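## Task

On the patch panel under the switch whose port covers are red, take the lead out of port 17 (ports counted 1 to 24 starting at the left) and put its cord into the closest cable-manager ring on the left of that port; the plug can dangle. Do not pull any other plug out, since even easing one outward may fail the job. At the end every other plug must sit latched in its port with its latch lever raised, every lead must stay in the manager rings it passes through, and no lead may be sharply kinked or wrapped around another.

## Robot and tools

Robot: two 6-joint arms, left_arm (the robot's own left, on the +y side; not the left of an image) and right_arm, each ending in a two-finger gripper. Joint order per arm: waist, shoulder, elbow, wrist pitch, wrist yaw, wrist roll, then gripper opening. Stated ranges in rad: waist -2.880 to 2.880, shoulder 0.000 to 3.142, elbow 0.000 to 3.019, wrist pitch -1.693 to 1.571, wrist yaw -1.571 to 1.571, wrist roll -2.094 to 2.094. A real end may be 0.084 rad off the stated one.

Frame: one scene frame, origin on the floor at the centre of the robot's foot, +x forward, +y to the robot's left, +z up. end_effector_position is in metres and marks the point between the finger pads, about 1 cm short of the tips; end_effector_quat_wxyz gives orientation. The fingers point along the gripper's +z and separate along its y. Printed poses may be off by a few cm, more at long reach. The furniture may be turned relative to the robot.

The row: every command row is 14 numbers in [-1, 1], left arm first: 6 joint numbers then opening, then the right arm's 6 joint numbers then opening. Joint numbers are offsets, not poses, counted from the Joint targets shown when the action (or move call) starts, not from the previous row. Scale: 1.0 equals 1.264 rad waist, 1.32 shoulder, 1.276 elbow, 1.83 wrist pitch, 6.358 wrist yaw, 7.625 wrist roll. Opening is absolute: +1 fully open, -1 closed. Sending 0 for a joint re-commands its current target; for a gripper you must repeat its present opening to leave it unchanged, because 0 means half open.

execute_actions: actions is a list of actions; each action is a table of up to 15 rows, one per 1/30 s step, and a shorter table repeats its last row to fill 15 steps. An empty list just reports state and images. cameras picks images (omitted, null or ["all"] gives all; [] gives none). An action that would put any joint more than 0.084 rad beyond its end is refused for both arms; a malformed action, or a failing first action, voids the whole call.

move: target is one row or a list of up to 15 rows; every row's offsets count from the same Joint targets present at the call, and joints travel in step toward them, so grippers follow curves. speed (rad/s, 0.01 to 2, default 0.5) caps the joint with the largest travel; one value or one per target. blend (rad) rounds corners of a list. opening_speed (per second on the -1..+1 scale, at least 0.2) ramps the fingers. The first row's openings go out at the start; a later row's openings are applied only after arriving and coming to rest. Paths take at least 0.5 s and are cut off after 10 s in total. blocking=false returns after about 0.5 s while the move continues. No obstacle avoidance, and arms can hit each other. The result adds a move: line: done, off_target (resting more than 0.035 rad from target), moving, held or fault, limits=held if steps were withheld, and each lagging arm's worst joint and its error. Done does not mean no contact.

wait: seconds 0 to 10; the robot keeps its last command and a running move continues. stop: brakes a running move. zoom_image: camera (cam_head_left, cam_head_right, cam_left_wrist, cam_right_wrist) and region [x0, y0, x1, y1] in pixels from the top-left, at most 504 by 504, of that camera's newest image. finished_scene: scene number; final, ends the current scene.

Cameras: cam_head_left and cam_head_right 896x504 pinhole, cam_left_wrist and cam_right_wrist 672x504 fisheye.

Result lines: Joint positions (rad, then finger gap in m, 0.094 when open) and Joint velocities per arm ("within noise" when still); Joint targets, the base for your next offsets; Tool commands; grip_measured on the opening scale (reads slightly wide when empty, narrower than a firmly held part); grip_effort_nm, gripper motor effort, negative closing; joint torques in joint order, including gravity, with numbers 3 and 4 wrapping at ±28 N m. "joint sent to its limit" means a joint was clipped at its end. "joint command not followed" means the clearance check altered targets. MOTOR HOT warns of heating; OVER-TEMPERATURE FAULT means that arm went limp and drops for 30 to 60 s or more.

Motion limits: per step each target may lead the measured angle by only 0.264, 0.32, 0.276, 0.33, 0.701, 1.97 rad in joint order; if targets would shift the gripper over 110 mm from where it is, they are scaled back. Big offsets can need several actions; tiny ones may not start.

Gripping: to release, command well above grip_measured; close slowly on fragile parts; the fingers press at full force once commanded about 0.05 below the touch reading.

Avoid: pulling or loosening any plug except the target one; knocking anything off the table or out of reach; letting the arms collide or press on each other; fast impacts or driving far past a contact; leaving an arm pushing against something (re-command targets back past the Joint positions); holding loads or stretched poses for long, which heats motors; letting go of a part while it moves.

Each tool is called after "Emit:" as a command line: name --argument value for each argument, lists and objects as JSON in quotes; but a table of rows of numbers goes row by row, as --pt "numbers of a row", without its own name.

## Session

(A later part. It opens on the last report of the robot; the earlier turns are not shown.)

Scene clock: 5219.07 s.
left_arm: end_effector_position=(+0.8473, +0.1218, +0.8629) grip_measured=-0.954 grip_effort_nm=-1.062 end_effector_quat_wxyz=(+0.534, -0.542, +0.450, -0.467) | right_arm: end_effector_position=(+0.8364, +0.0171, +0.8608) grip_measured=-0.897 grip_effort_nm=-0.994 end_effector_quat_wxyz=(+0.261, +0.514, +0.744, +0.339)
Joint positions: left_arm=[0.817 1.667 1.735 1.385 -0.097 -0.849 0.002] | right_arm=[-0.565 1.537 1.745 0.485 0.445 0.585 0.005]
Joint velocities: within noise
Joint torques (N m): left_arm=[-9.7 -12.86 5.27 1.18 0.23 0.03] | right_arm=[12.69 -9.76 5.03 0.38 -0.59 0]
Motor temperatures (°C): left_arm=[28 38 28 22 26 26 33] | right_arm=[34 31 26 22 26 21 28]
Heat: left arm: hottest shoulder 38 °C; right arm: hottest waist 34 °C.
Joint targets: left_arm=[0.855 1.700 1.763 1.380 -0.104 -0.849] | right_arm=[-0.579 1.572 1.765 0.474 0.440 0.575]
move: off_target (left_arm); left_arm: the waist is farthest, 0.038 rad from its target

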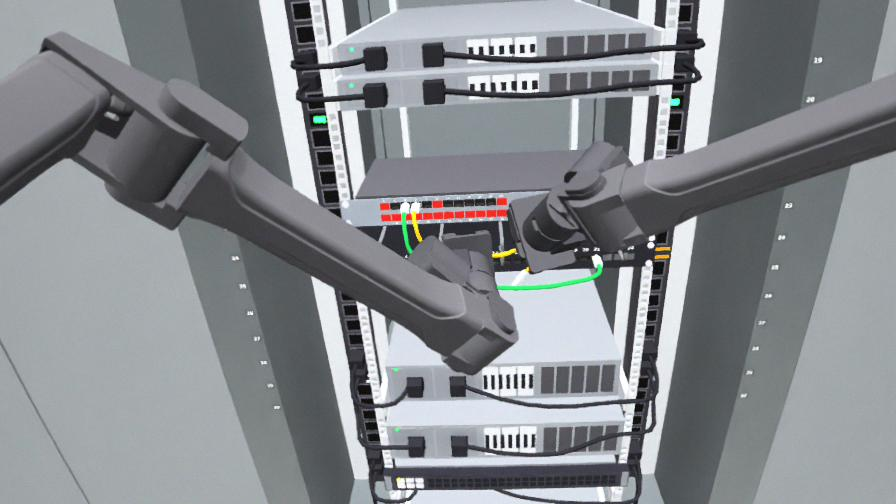

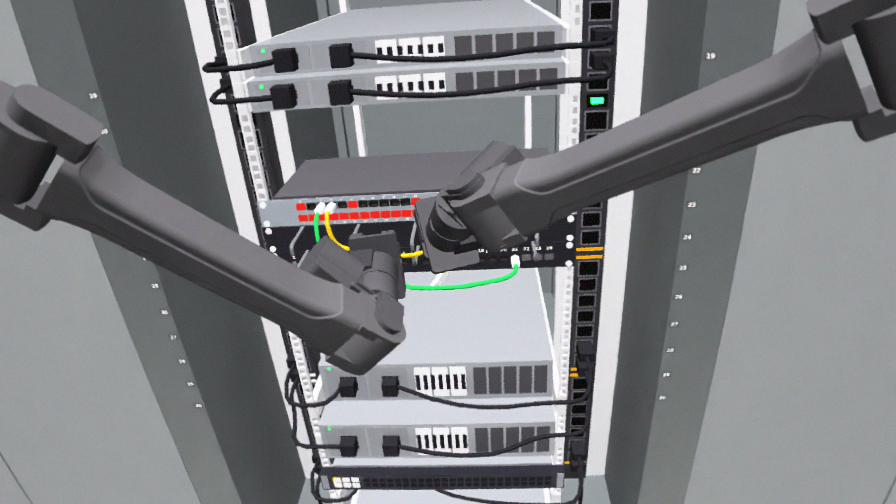

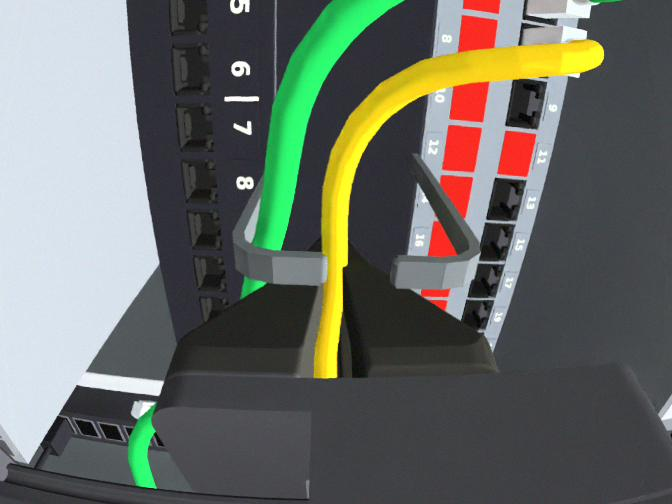

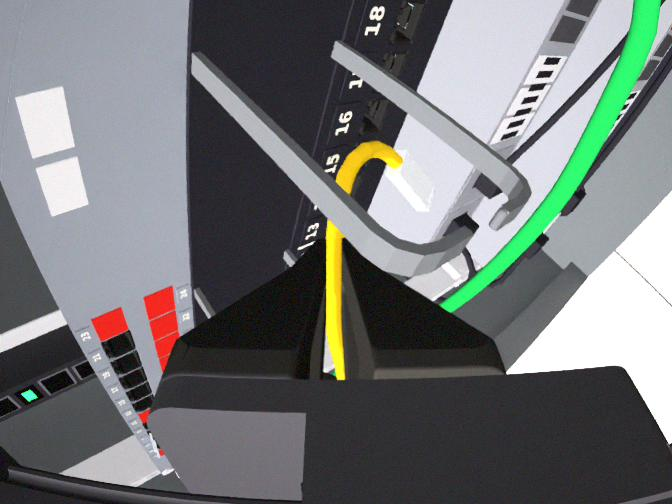

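Emit:
move --target '[0.0055,0.009,0.0125,0,0,0,-1,-0.012,0.0105,0.0087,0.0013,0,0,-1]' --speed 0.08

Emit:
zoom_image --camera "cam_head_left" --region '[475, 205, 555, 265]'

Emit:
zoom_image --camera "cam_head_right" --region '[385, 205, 465, 265]'

Scene clock: 5236.60 s.
left_arm: end_effector_position=(+0.8499, +0.1228, +0.8628) grip_measured=-0.954 grip_effort_nm=-1.057 end_effector_quat_wxyz=(+0.537, -0.542, +0.447, -0.467) | right_arm: end_effector_position=(+0.8357, +0.0172, +0.8512) grip_measured=-0.897 grip_effort_nm=-0.994 end_effector_quat_wxyz=(+0.263, +0.513, +0.746, +0.333)
Joint positions: left_arm=[0.818 1.673 1.749 1.385 -0.097 -0.849 0.002] | right_arm=[-0.577 1.551 1.757 0.485 0.445 0.585 0.005]
Joint velocities: within noise
Joint torques (N m): left_arm=[-9.17 -12.57 5.45 1.17 0.22 0.02] | right_arm=[12.63 -9.82 5.07 0.49 -0.55 0]
Motor temperatures (°C): left_arm=[28 38 28 22 26 26 33] | right_arm=[34 31 26 22 26 21 28]
Heat: left arm: hottest shoulder 38 °C; right arm: hottest waist 34 °C.
Joint targets: left_arm=[0.862 1.712 1.779 1.380 -0.104 -0.849] | right_arm=[-0.594 1.586 1.776 0.476 0.440 0.575]
move: off_target (left_arm); left_arm: the waist is farthest, 0.043 rad from its target

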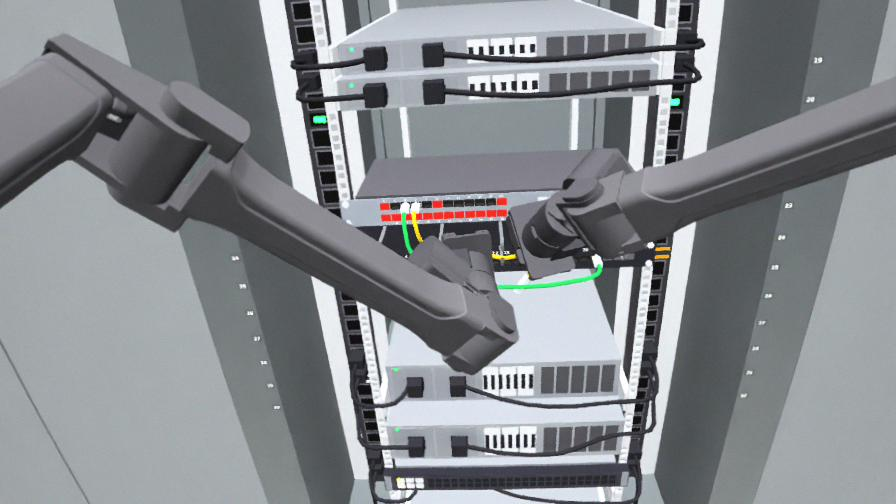

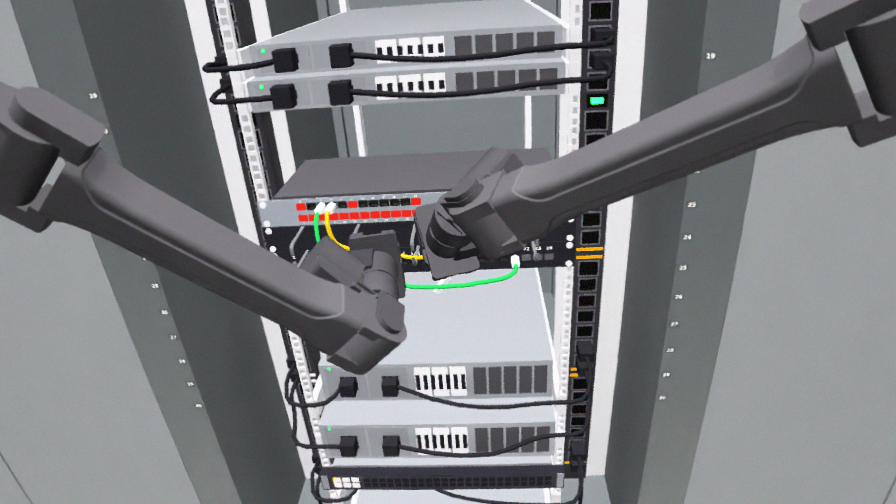

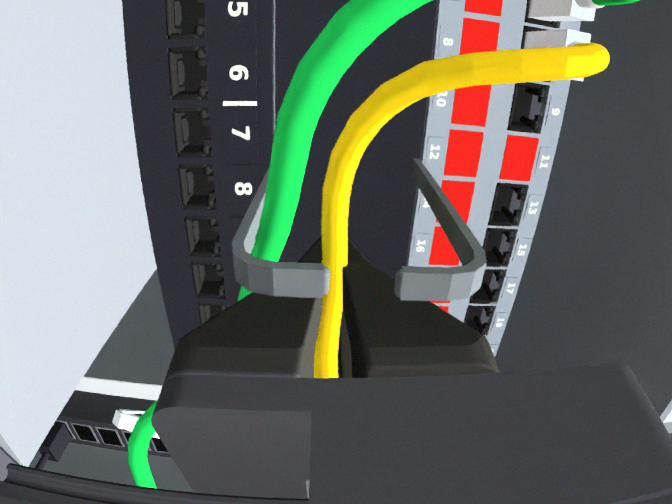

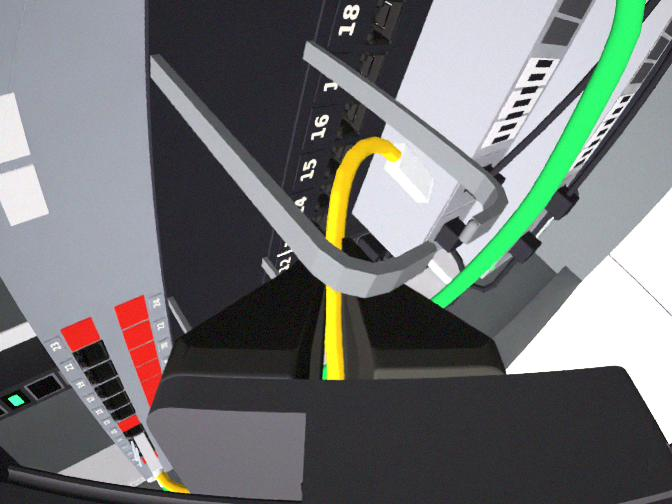

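Scaled by 6.300 from the camera's 896x504 image, which has a finer 1280x720 frame.

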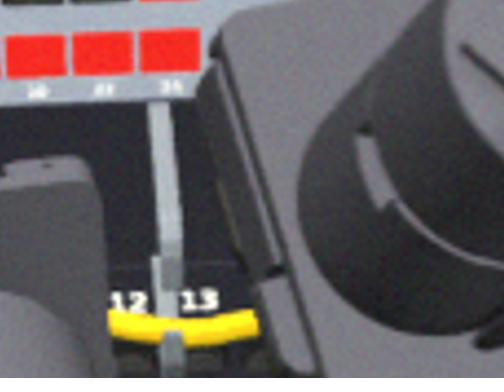

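Scaled by 6.300 from the camera's 896x504 image, which has a finer 1280x720 frame.

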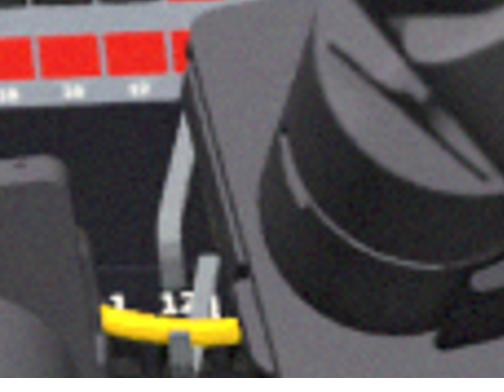

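Emit:
move --target '[0,0,0,0,0,0,-1,0,0,0,0,0,0,-0.6]' --opening_speed 0.3

Emit:
zoom_image --camera "cam_head_right" --region '[385, 205, 465, 265]'

Scene clock: 5273.20 s.
left_arm: end_effector_position=(+0.8499, +0.1226, +0.8625) grip_measured=-0.955 grip_effort_nm=-1.062 end_effector_quat_wxyz=(+0.537, -0.542, +0.447, -0.467) | right_arm: end_effector_position=(+0.8295, +0.0254, +0.8455) grip_measured=-0.602 grip_effort_nm=0.105 end_effector_quat_wxyz=(+0.258, +0.509, +0.750, +0.334)
Joint positions: left_arm=[0.818 1.674 1.75 1.385 -0.097 -0.849 0.002] | right_arm=[-0.578 1.565 1.757 0.485 0.442 0.585 0.019]
Joint velocities: within noise
Joint torques (N m): left_arm=[-9.29 -12.51 5.37 1.18 0.22 0.03] | right_arm=[12.75 -11.11 4.85 0.43 -0.48 -0.01]
Motor temperatures (°C): left_arm=[28 39 28 22 26 26 33] | right_arm=[34 30 27 22 26 21 28]
Heat: left arm: hottest shoulder 39 °C; right arm: hottest waist 34 °C.
Joint targets: left_arm=[0.862 1.712 1.779 1.380 -0.104 -0.849] | right_arm=[-0.595 1.586 1.776 0.476 0.439 0.575]
move: off_target (left_arm); left_arm: the waist is farthest, 0.044 rad from its target

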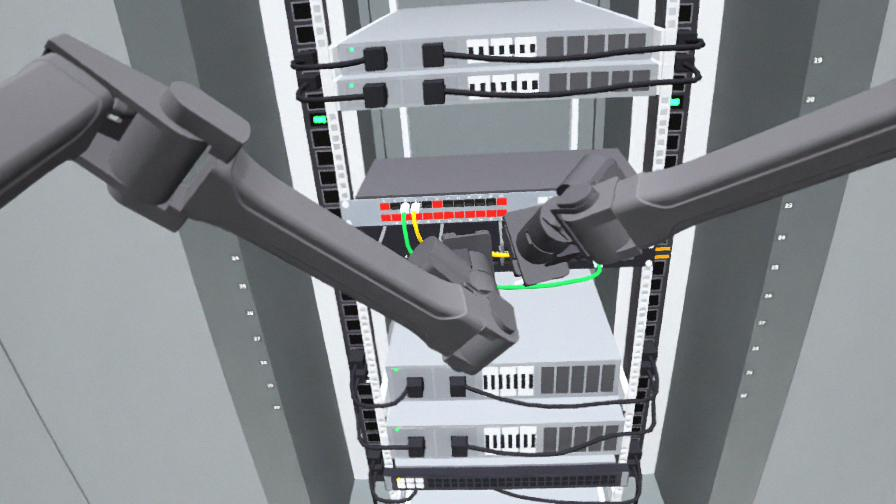

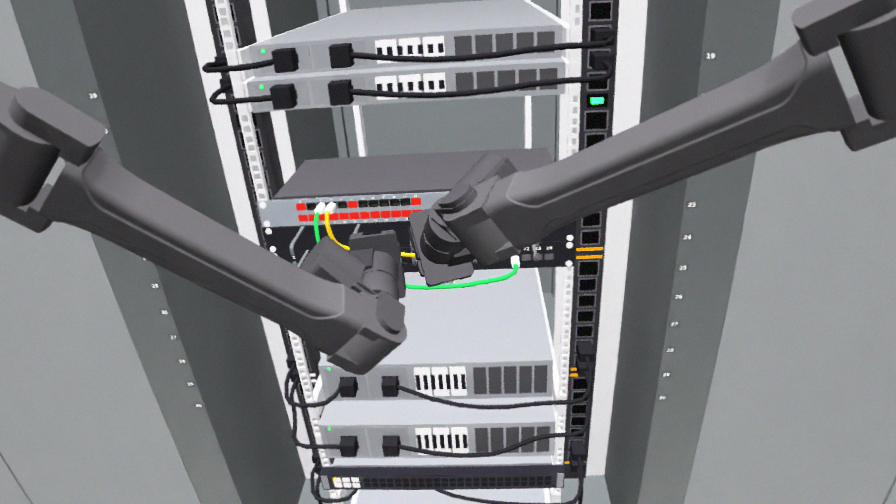

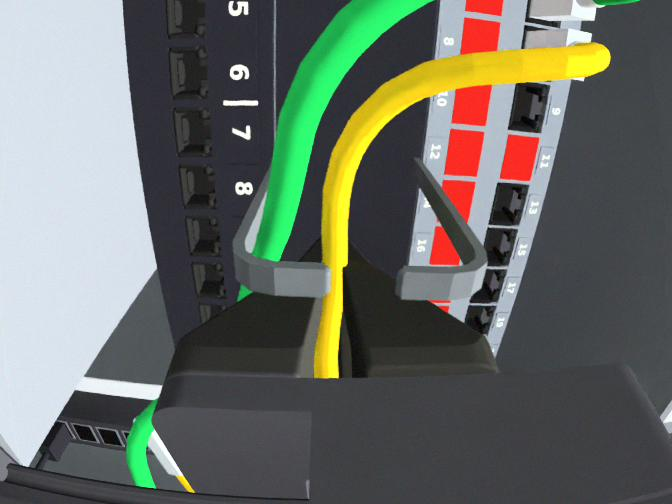

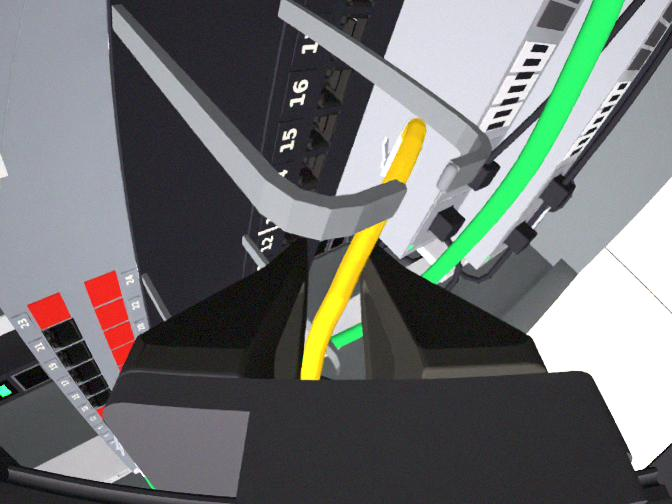

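Scaled by 6.300 from the camera's 896x504 image, which has a finer 1280x720 frame.

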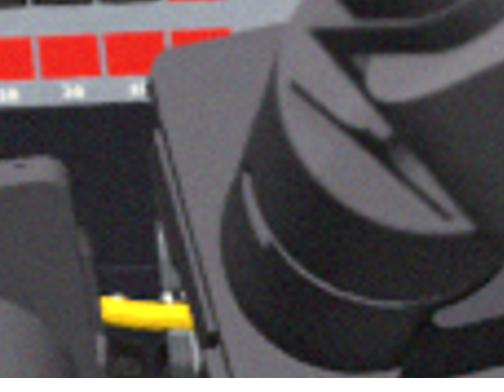

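Emit:
move --target '[0,0,0,0,0,0,-1,0.0459,-0.061,-0.1066,0.0383,0,0,-0.6]' --speed 0.15

Emit:
zoom_image --camera "cam_head_right" --region '[385, 205, 465, 265]'

Emit:
zoom_image --camera "cam_head_left" --region '[475, 205, 555, 265]'

Scene clock: 5291.00 s.
left_arm: end_effector_position=(+0.8494, +0.1217, +0.8618) grip_measured=-0.955 grip_effort_nm=-1.062 end_effector_quat_wxyz=(+0.537, -0.541, +0.448, -0.467) | right_arm: end_effector_position=(+0.8040, +0.0283, +0.8570) grip_measured=-0.601 grip_effort_nm=0.090 end_effector_quat_wxyz=(+0.250, +0.505, +0.752, +0.343)
Joint positions: left_arm=[0.818 1.676 1.75 1.385 -0.097 -0.849 0.002] | right_arm=[-0.56 1.521 1.649 0.533 0.437 0.585 0.019]
Joint velocities: within noise
Joint torques (N m): left_arm=[-9.35 -12.69 5.39 1.18 0.2 0.02] | right_arm=[15.62 -13.22 2.18 1.4 -0.28 0.02]
Motor temperatures (°C): left_arm=[28 39 28 22 26 26 33] | right_arm=[34 31 27 22 26 21 27]
Heat: left arm: hottest shoulder 39 °C; right arm: hottest waist 34 °C.
Joint targets: left_arm=[0.862 1.712 1.779 1.380 -0.104 -0.849] | right_arm=[-0.537 1.505 1.640 0.546 0.439 0.575]
move: off_target (left_arm); left_arm: the waist is farthest, 0.044 rad from its target

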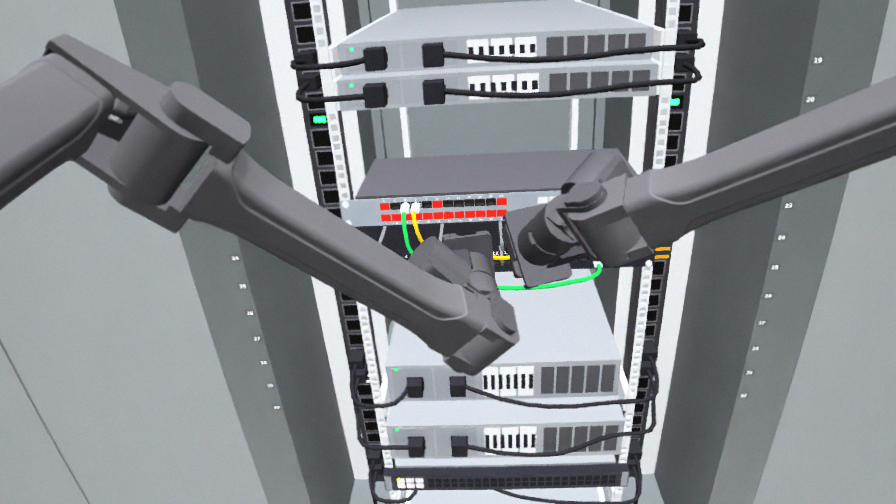

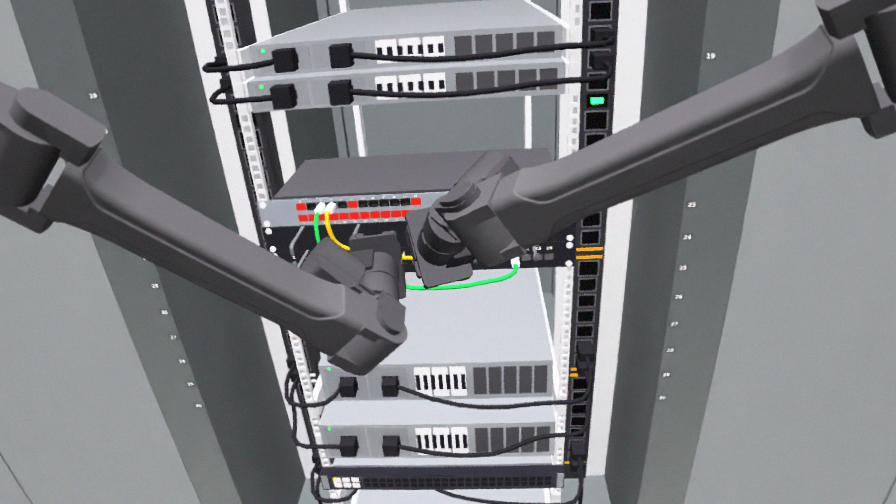

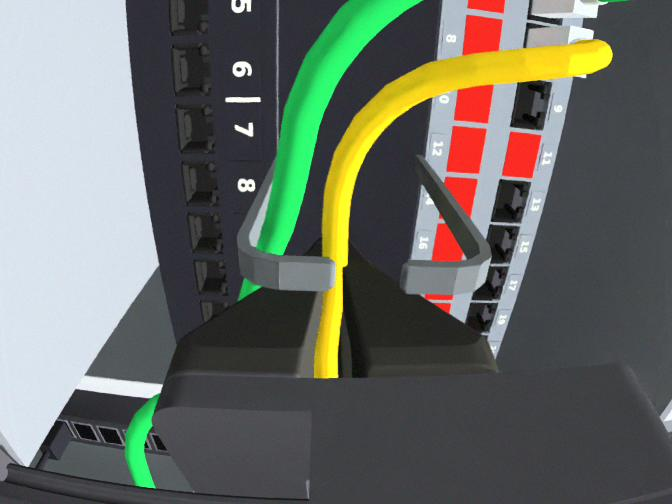

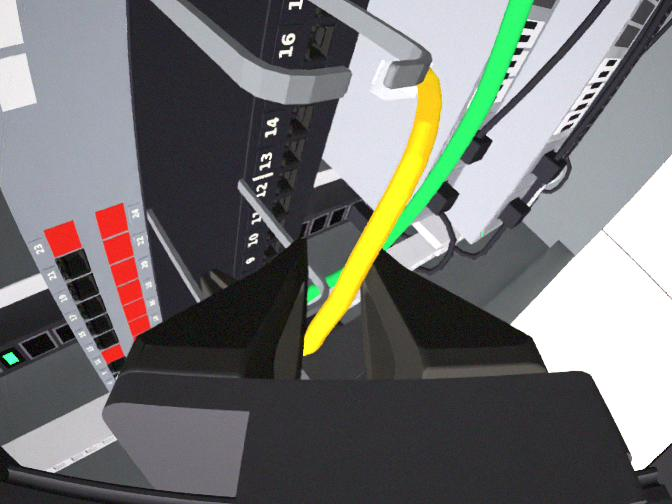

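Scaled by 6.300 from the camera's 896x504 image, which has a finer 1280x720 frame.

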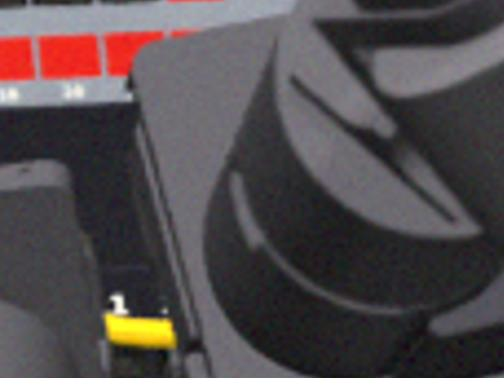

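Scaled by 6.300 from the camera's 896x504 image, which has a finer 1280x720 frame.

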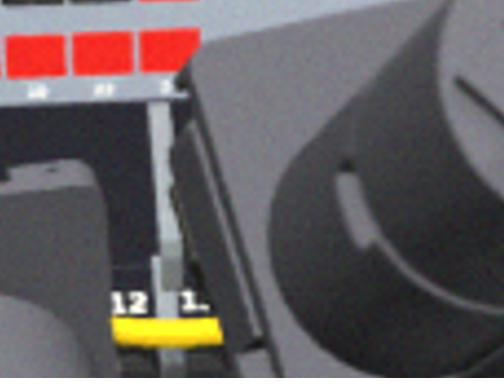

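Emit:
zoom_image --camera "cam_right_wrist" --region '[200, 150, 460, 380]'

Emit:
zoom_image --camera "cam_head_left" --region '[490, 235, 530, 265]'

Scaled by 1.938 from the camera's 672x504 image, which has a finer 960x720 frame.

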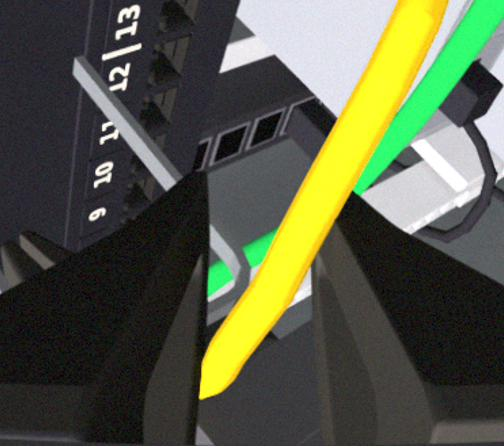

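Scaled by 12.600 from the camera's 896x504 image, which has a finer 1280x720 frame.

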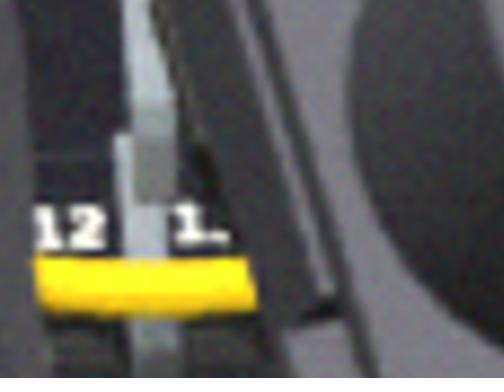

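Emit:
zoom_image --camera "cam_right_wrist" --region '[300, 0, 520, 180]'

Scaled by 2.291 from the camera's 672x504 image, which has a finer 960x720 frame.

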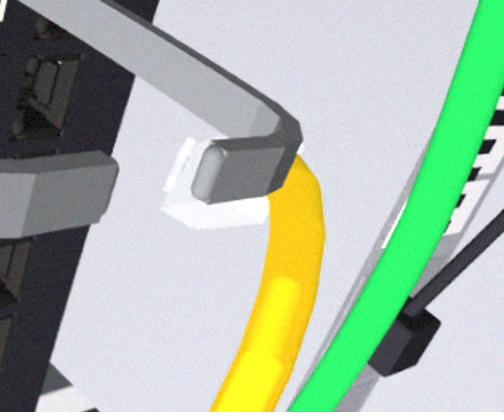

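Emit:
move --target '[0,0,0,0,0,0,-1,0.0285,-0.0445,-0.102,0.0388,0,0,-0.4]' --speed 0.15 --opening_speed 0.4

Emit:
zoom_image --camera "cam_head_right" --region '[385, 205, 465, 265]'

Emit:
zoom_image --camera "cam_right_wrist" --region '[200, 100, 460, 380]'

Scene clock: 5388.00 s.
left_arm: end_effector_position=(+0.8494, +0.1217, +0.8618) grip_measured=-0.955 grip_effort_nm=-1.067 end_effector_quat_wxyz=(+0.537, -0.541, +0.448, -0.467) | right_arm: end_effector_position=(+0.7717, +0.0337, +0.8787) grip_measured=-0.401 grip_effort_nm=0.105 end_effector_quat_wxyz=(+0.239, +0.505, +0.748, +0.358)
Joint positions: left_arm=[0.818 1.676 1.75 1.385 -0.097 -0.849 0.002] | right_arm=[-0.523 1.468 1.519 0.602 0.437 0.585 0.028]
Joint velocities: within noise
Joint torques (N m): left_arm=[-9.23 -12.57 5.35 1.11 0.2 0.04] | right_arm=[15.03 -12.51 1.96 1.39 -0.31 0.01]
Motor temperatures (°C): left_arm=[28 40 28 22 26 26 34] | right_arm=[36 34 25 23 26 21 25]
Heat: left arm: hottest shoulder 40 °C; right arm: hottest waist 36 °C.
Joint targets: left_arm=[0.862 1.712 1.779 1.380 -0.104 -0.849] | right_arm=[-0.500 1.447 1.510 0.617 0.439 0.575]
move: off_target (left_arm); left_arm: the waist is farthest, 0.044 rad from its target

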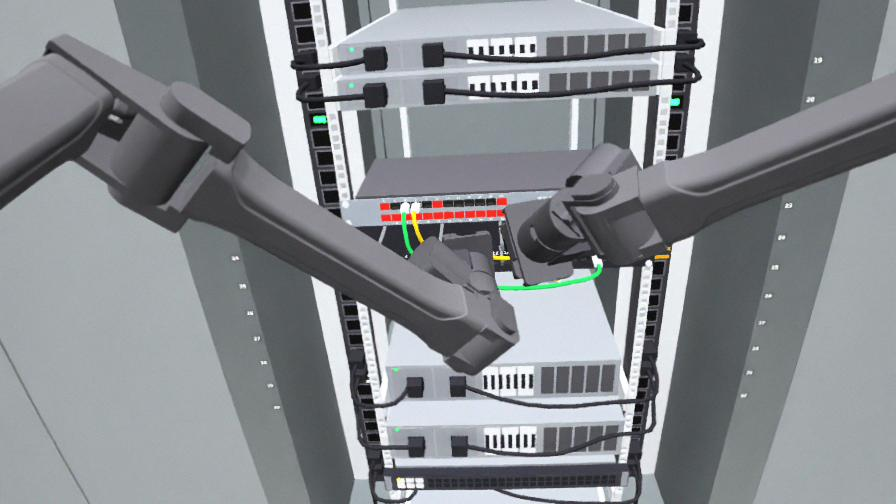

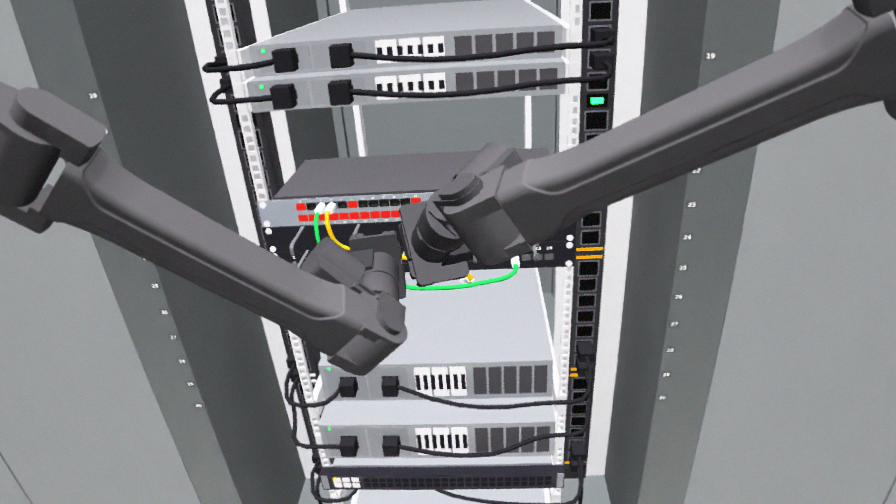

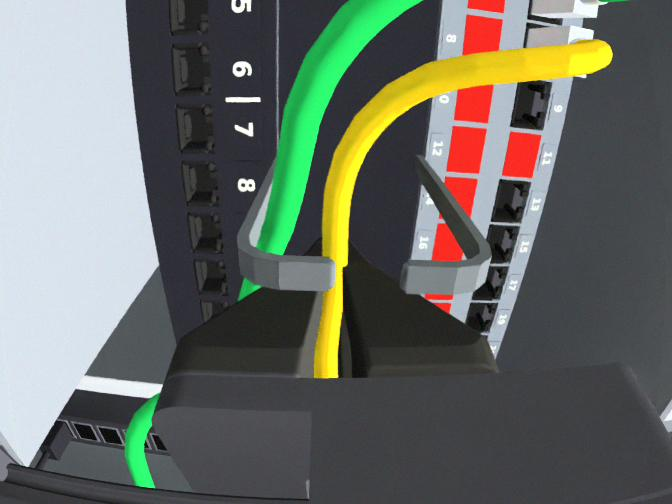

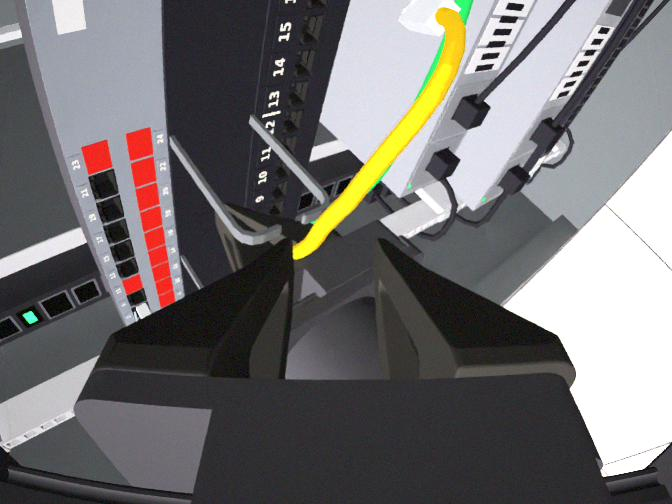

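Scaled by 6.300 from the camera's 896x504 image, which has a finer 1280x720 frame.

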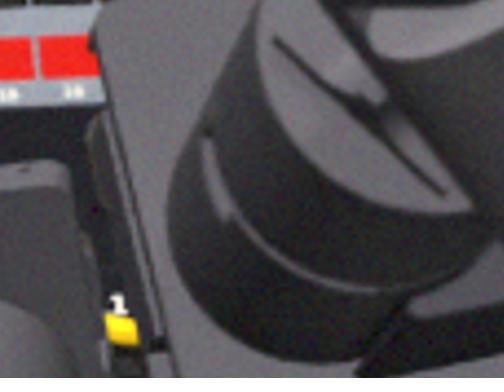

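Scaled by 1.800 from the camera's 672x504 image, which has a finer 960x720 frame.

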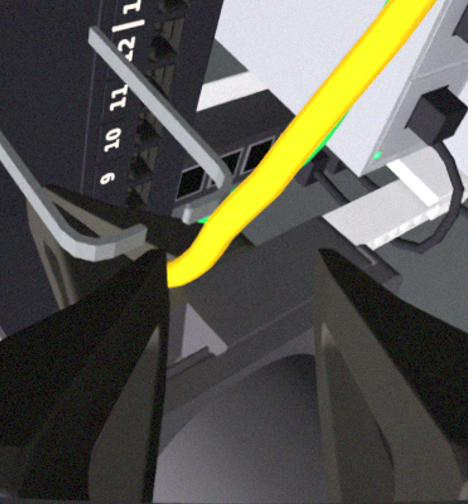

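Emit:
move --target '[0,0,0,0,0,0,-1,-0.037,0.038,0.051,-0.0313,0,0,-0.4]' --speed 0.1

Emit:
zoom_image --camera "cam_right_wrist" --region '[200, 100, 460, 380]'

Scene clock: 5441.60 s.
left_arm: end_effector_position=(+0.8494, +0.1217, +0.8618) grip_measured=-0.955 grip_effort_nm=-1.057 end_effector_quat_wxyz=(+0.537, -0.541, +0.448, -0.467) | right_arm: end_effector_position=(+0.7793, +0.0360, +0.8751) grip_measured=-0.401 grip_effort_nm=0.105 end_effector_quat_wxyz=(+0.237, +0.502, +0.752, +0.356)
Joint positions: left_arm=[0.818 1.676 1.75 1.385 -0.097 -0.849 0.002] | right_arm=[-0.527 1.48 1.554 0.57 0.437 0.585 0.028]
Joint velocities: within noise
Joint torques (N m): left_arm=[-9.23 -12.51 5.42 1.14 0.2 0.03] | right_arm=[11.93 -9.64 4.45 0.38 -0.3 0]
Motor temperatures (°C): left_arm=[28 40 28 22 26 26 34] | right_arm=[36 32 25 23 25 21 25]
Heat: left arm: hottest shoulder 40 °C; right arm: hottest waist 36 °C.
Joint targets: left_arm=[0.862 1.712 1.779 1.380 -0.104 -0.849] | right_arm=[-0.547 1.497 1.575 0.560 0.439 0.575]
move: off_target (left_arm); left_arm: the waist is farthest, 0.044 rad from its target

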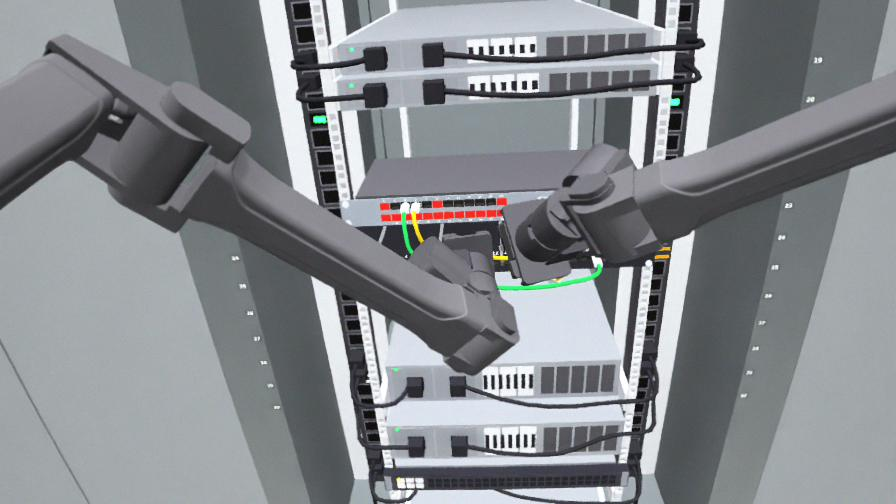

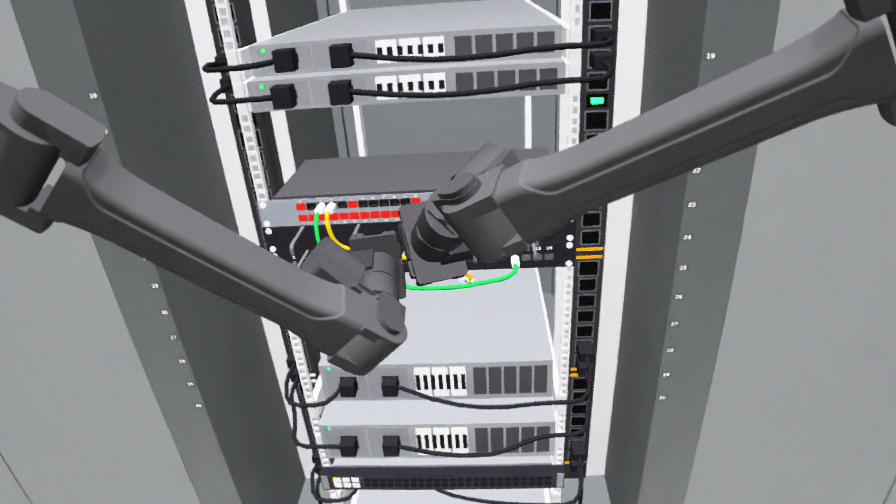

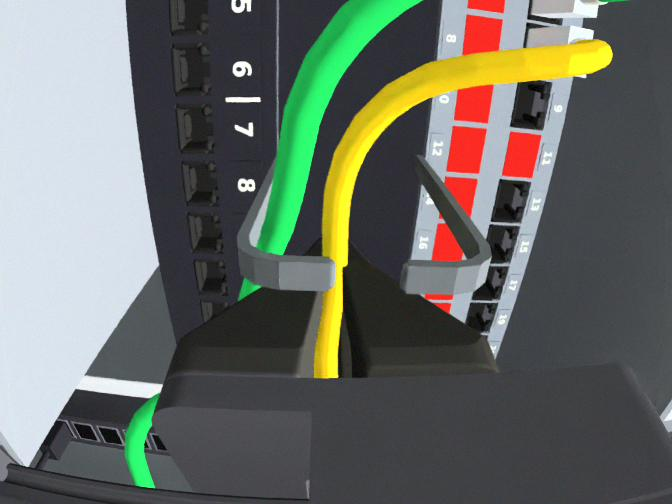

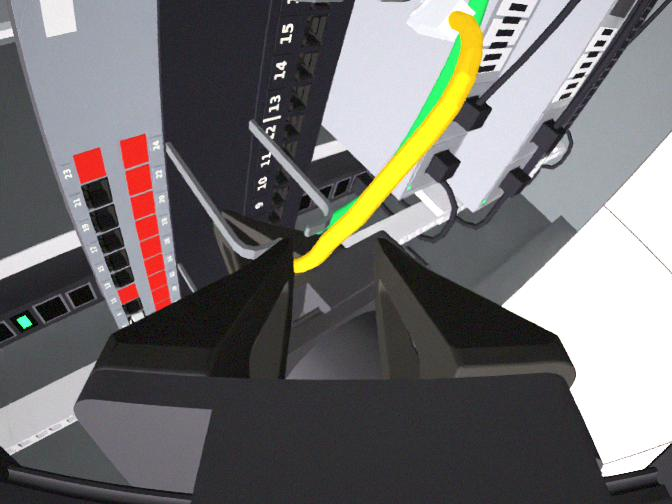

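Scaled by 1.800 from the camera's 672x504 image, which has a finer 960x720 frame.

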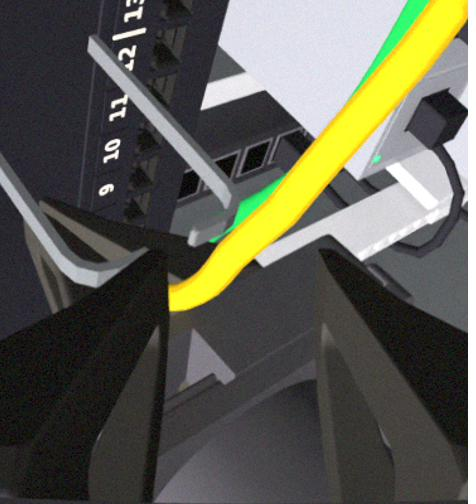

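Emit:
move --target '[0,0,0,0,0,0,-1,-0.010,-0.0265,0,-0.0068,0,0,-0.4]' --speed 0.1 --cameras '["cam_right_wrist"]'

Emit:
zoom_image --camera "cam_right_wrist" --region '[200, 100, 460, 380]'

Scene clock: 5452.80 s.
left_arm: end_effector_position=(+0.8494, +0.1217, +0.8618) grip_measured=-0.955 grip_effort_nm=-1.062 end_effector_quat_wxyz=(+0.537, -0.541, +0.448, -0.467) | right_arm: end_effector_position=(+0.7777, +0.0330, +0.8679) grip_measured=-0.401 grip_effort_nm=0.105 end_effector_quat_wxyz=(+0.235, +0.499, +0.757, +0.350)
Joint positions: left_arm=[0.818 1.676 1.75 1.385 -0.097 -0.849 0.002] | right_arm=[-0.539 1.48 1.554 0.558 0.437 0.585 0.028]
Joint velocities: within noise
Joint torques (N m): left_arm=[-9.17 -12.45 5.38 1.16 0.19 0.03] | right_arm=[11.75 -12.81 4.46 0.38 -0.29 -0.01]
Motor temperatures (°C): left_arm=[28 40 28 22 26 26 34] | right_arm=[35 32 25 23 25 21 24]
Heat: left arm: hottest shoulder 40 °C; right arm: hottest waist 35 °C.
Joint targets: left_arm=[0.862 1.712 1.779 1.380 -0.104 -0.849] | right_arm=[-0.560 1.462 1.575 0.548 0.439 0.575]
move: off_target (left_arm); left_arm: the waist is farthest, 0.044 rad from its target
Images, in order (width x height): cam_right_wrist 672x504.

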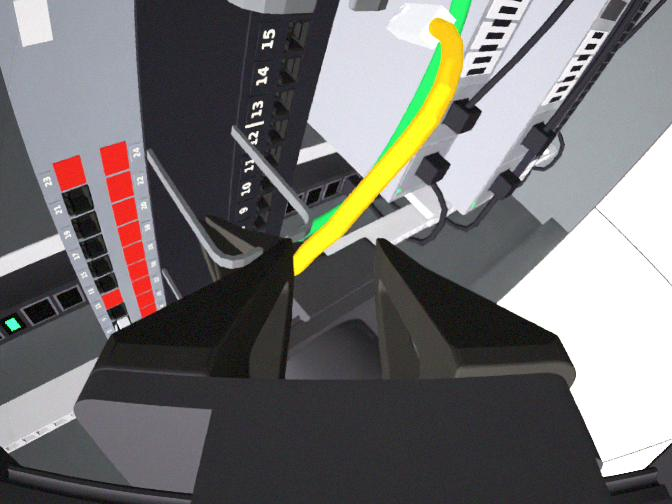

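Scaled by 1.800 from the camera's 672x504 image, which has a finer 960x720 frame.

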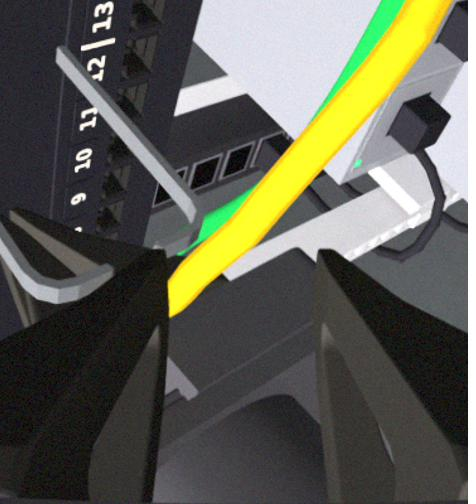

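Emit:
move --target '[0,0,0,0,0,0,-1,0,0,0,0,0,0,-1]' --opening_speed 0.4 --cameras '["cam_right_wrist"]'

Emit:
zoom_image --camera "cam_right_wrist" --region '[200, 100, 460, 380]'

Scene clock: 5462.17 s.
left_arm: end_effector_position=(+0.8485, +0.1205, +0.8606) grip_measured=-0.955 grip_effort_nm=-1.062 end_effector_quat_wxyz=(+0.536, -0.541, +0.449, -0.467) | right_arm: end_effector_position=(+0.7811, +0.0313, +0.8696) grip_measured=-0.923 grip_effort_nm=-0.940 end_effector_quat_wxyz=(+0.237, +0.500, +0.755, +0.352)
Joint positions: left_arm=[0.818 1.678 1.75 1.385 -0.097 -0.849 0.002] | right_arm=[-0.539 1.479 1.559 0.558 0.435 0.585 0.004]
Joint velocities: within noise
Joint torques (N m): left_arm=[-9.35 -12.92 5.34 1.13 0.2 0.03] | right_arm=[11.58 -12.51 4.08 0.39 -0.19 0.03]
Motor temperatures (°C): left_arm=[28 39 28 22 26 26 34] | right_arm=[35 32 25 22 25 21 24]
Heat: left arm: hottest shoulder 39 °C; right arm: hottest waist 35 °C.
Joint targets: left_arm=[0.862 1.712 1.779 1.380 -0.104 -0.849] | right_arm=[-0.560 1.462 1.575 0.548 0.440 0.575]
move: off_target (left_arm); left_arm: the waist is farthest, 0.044 rad from its target
Images, in order (width x height): cam_right_wrist 672x504.

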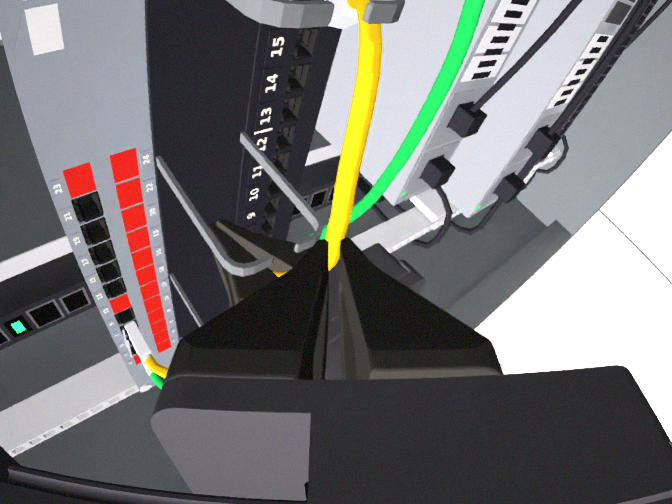

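Scaled by 1.800 from the camera's 672x504 image, which has a finer 960x720 frame.

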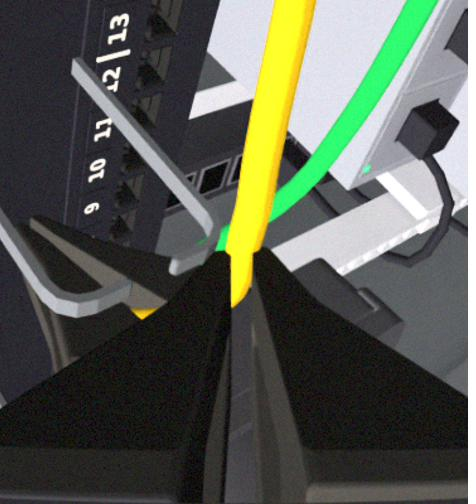

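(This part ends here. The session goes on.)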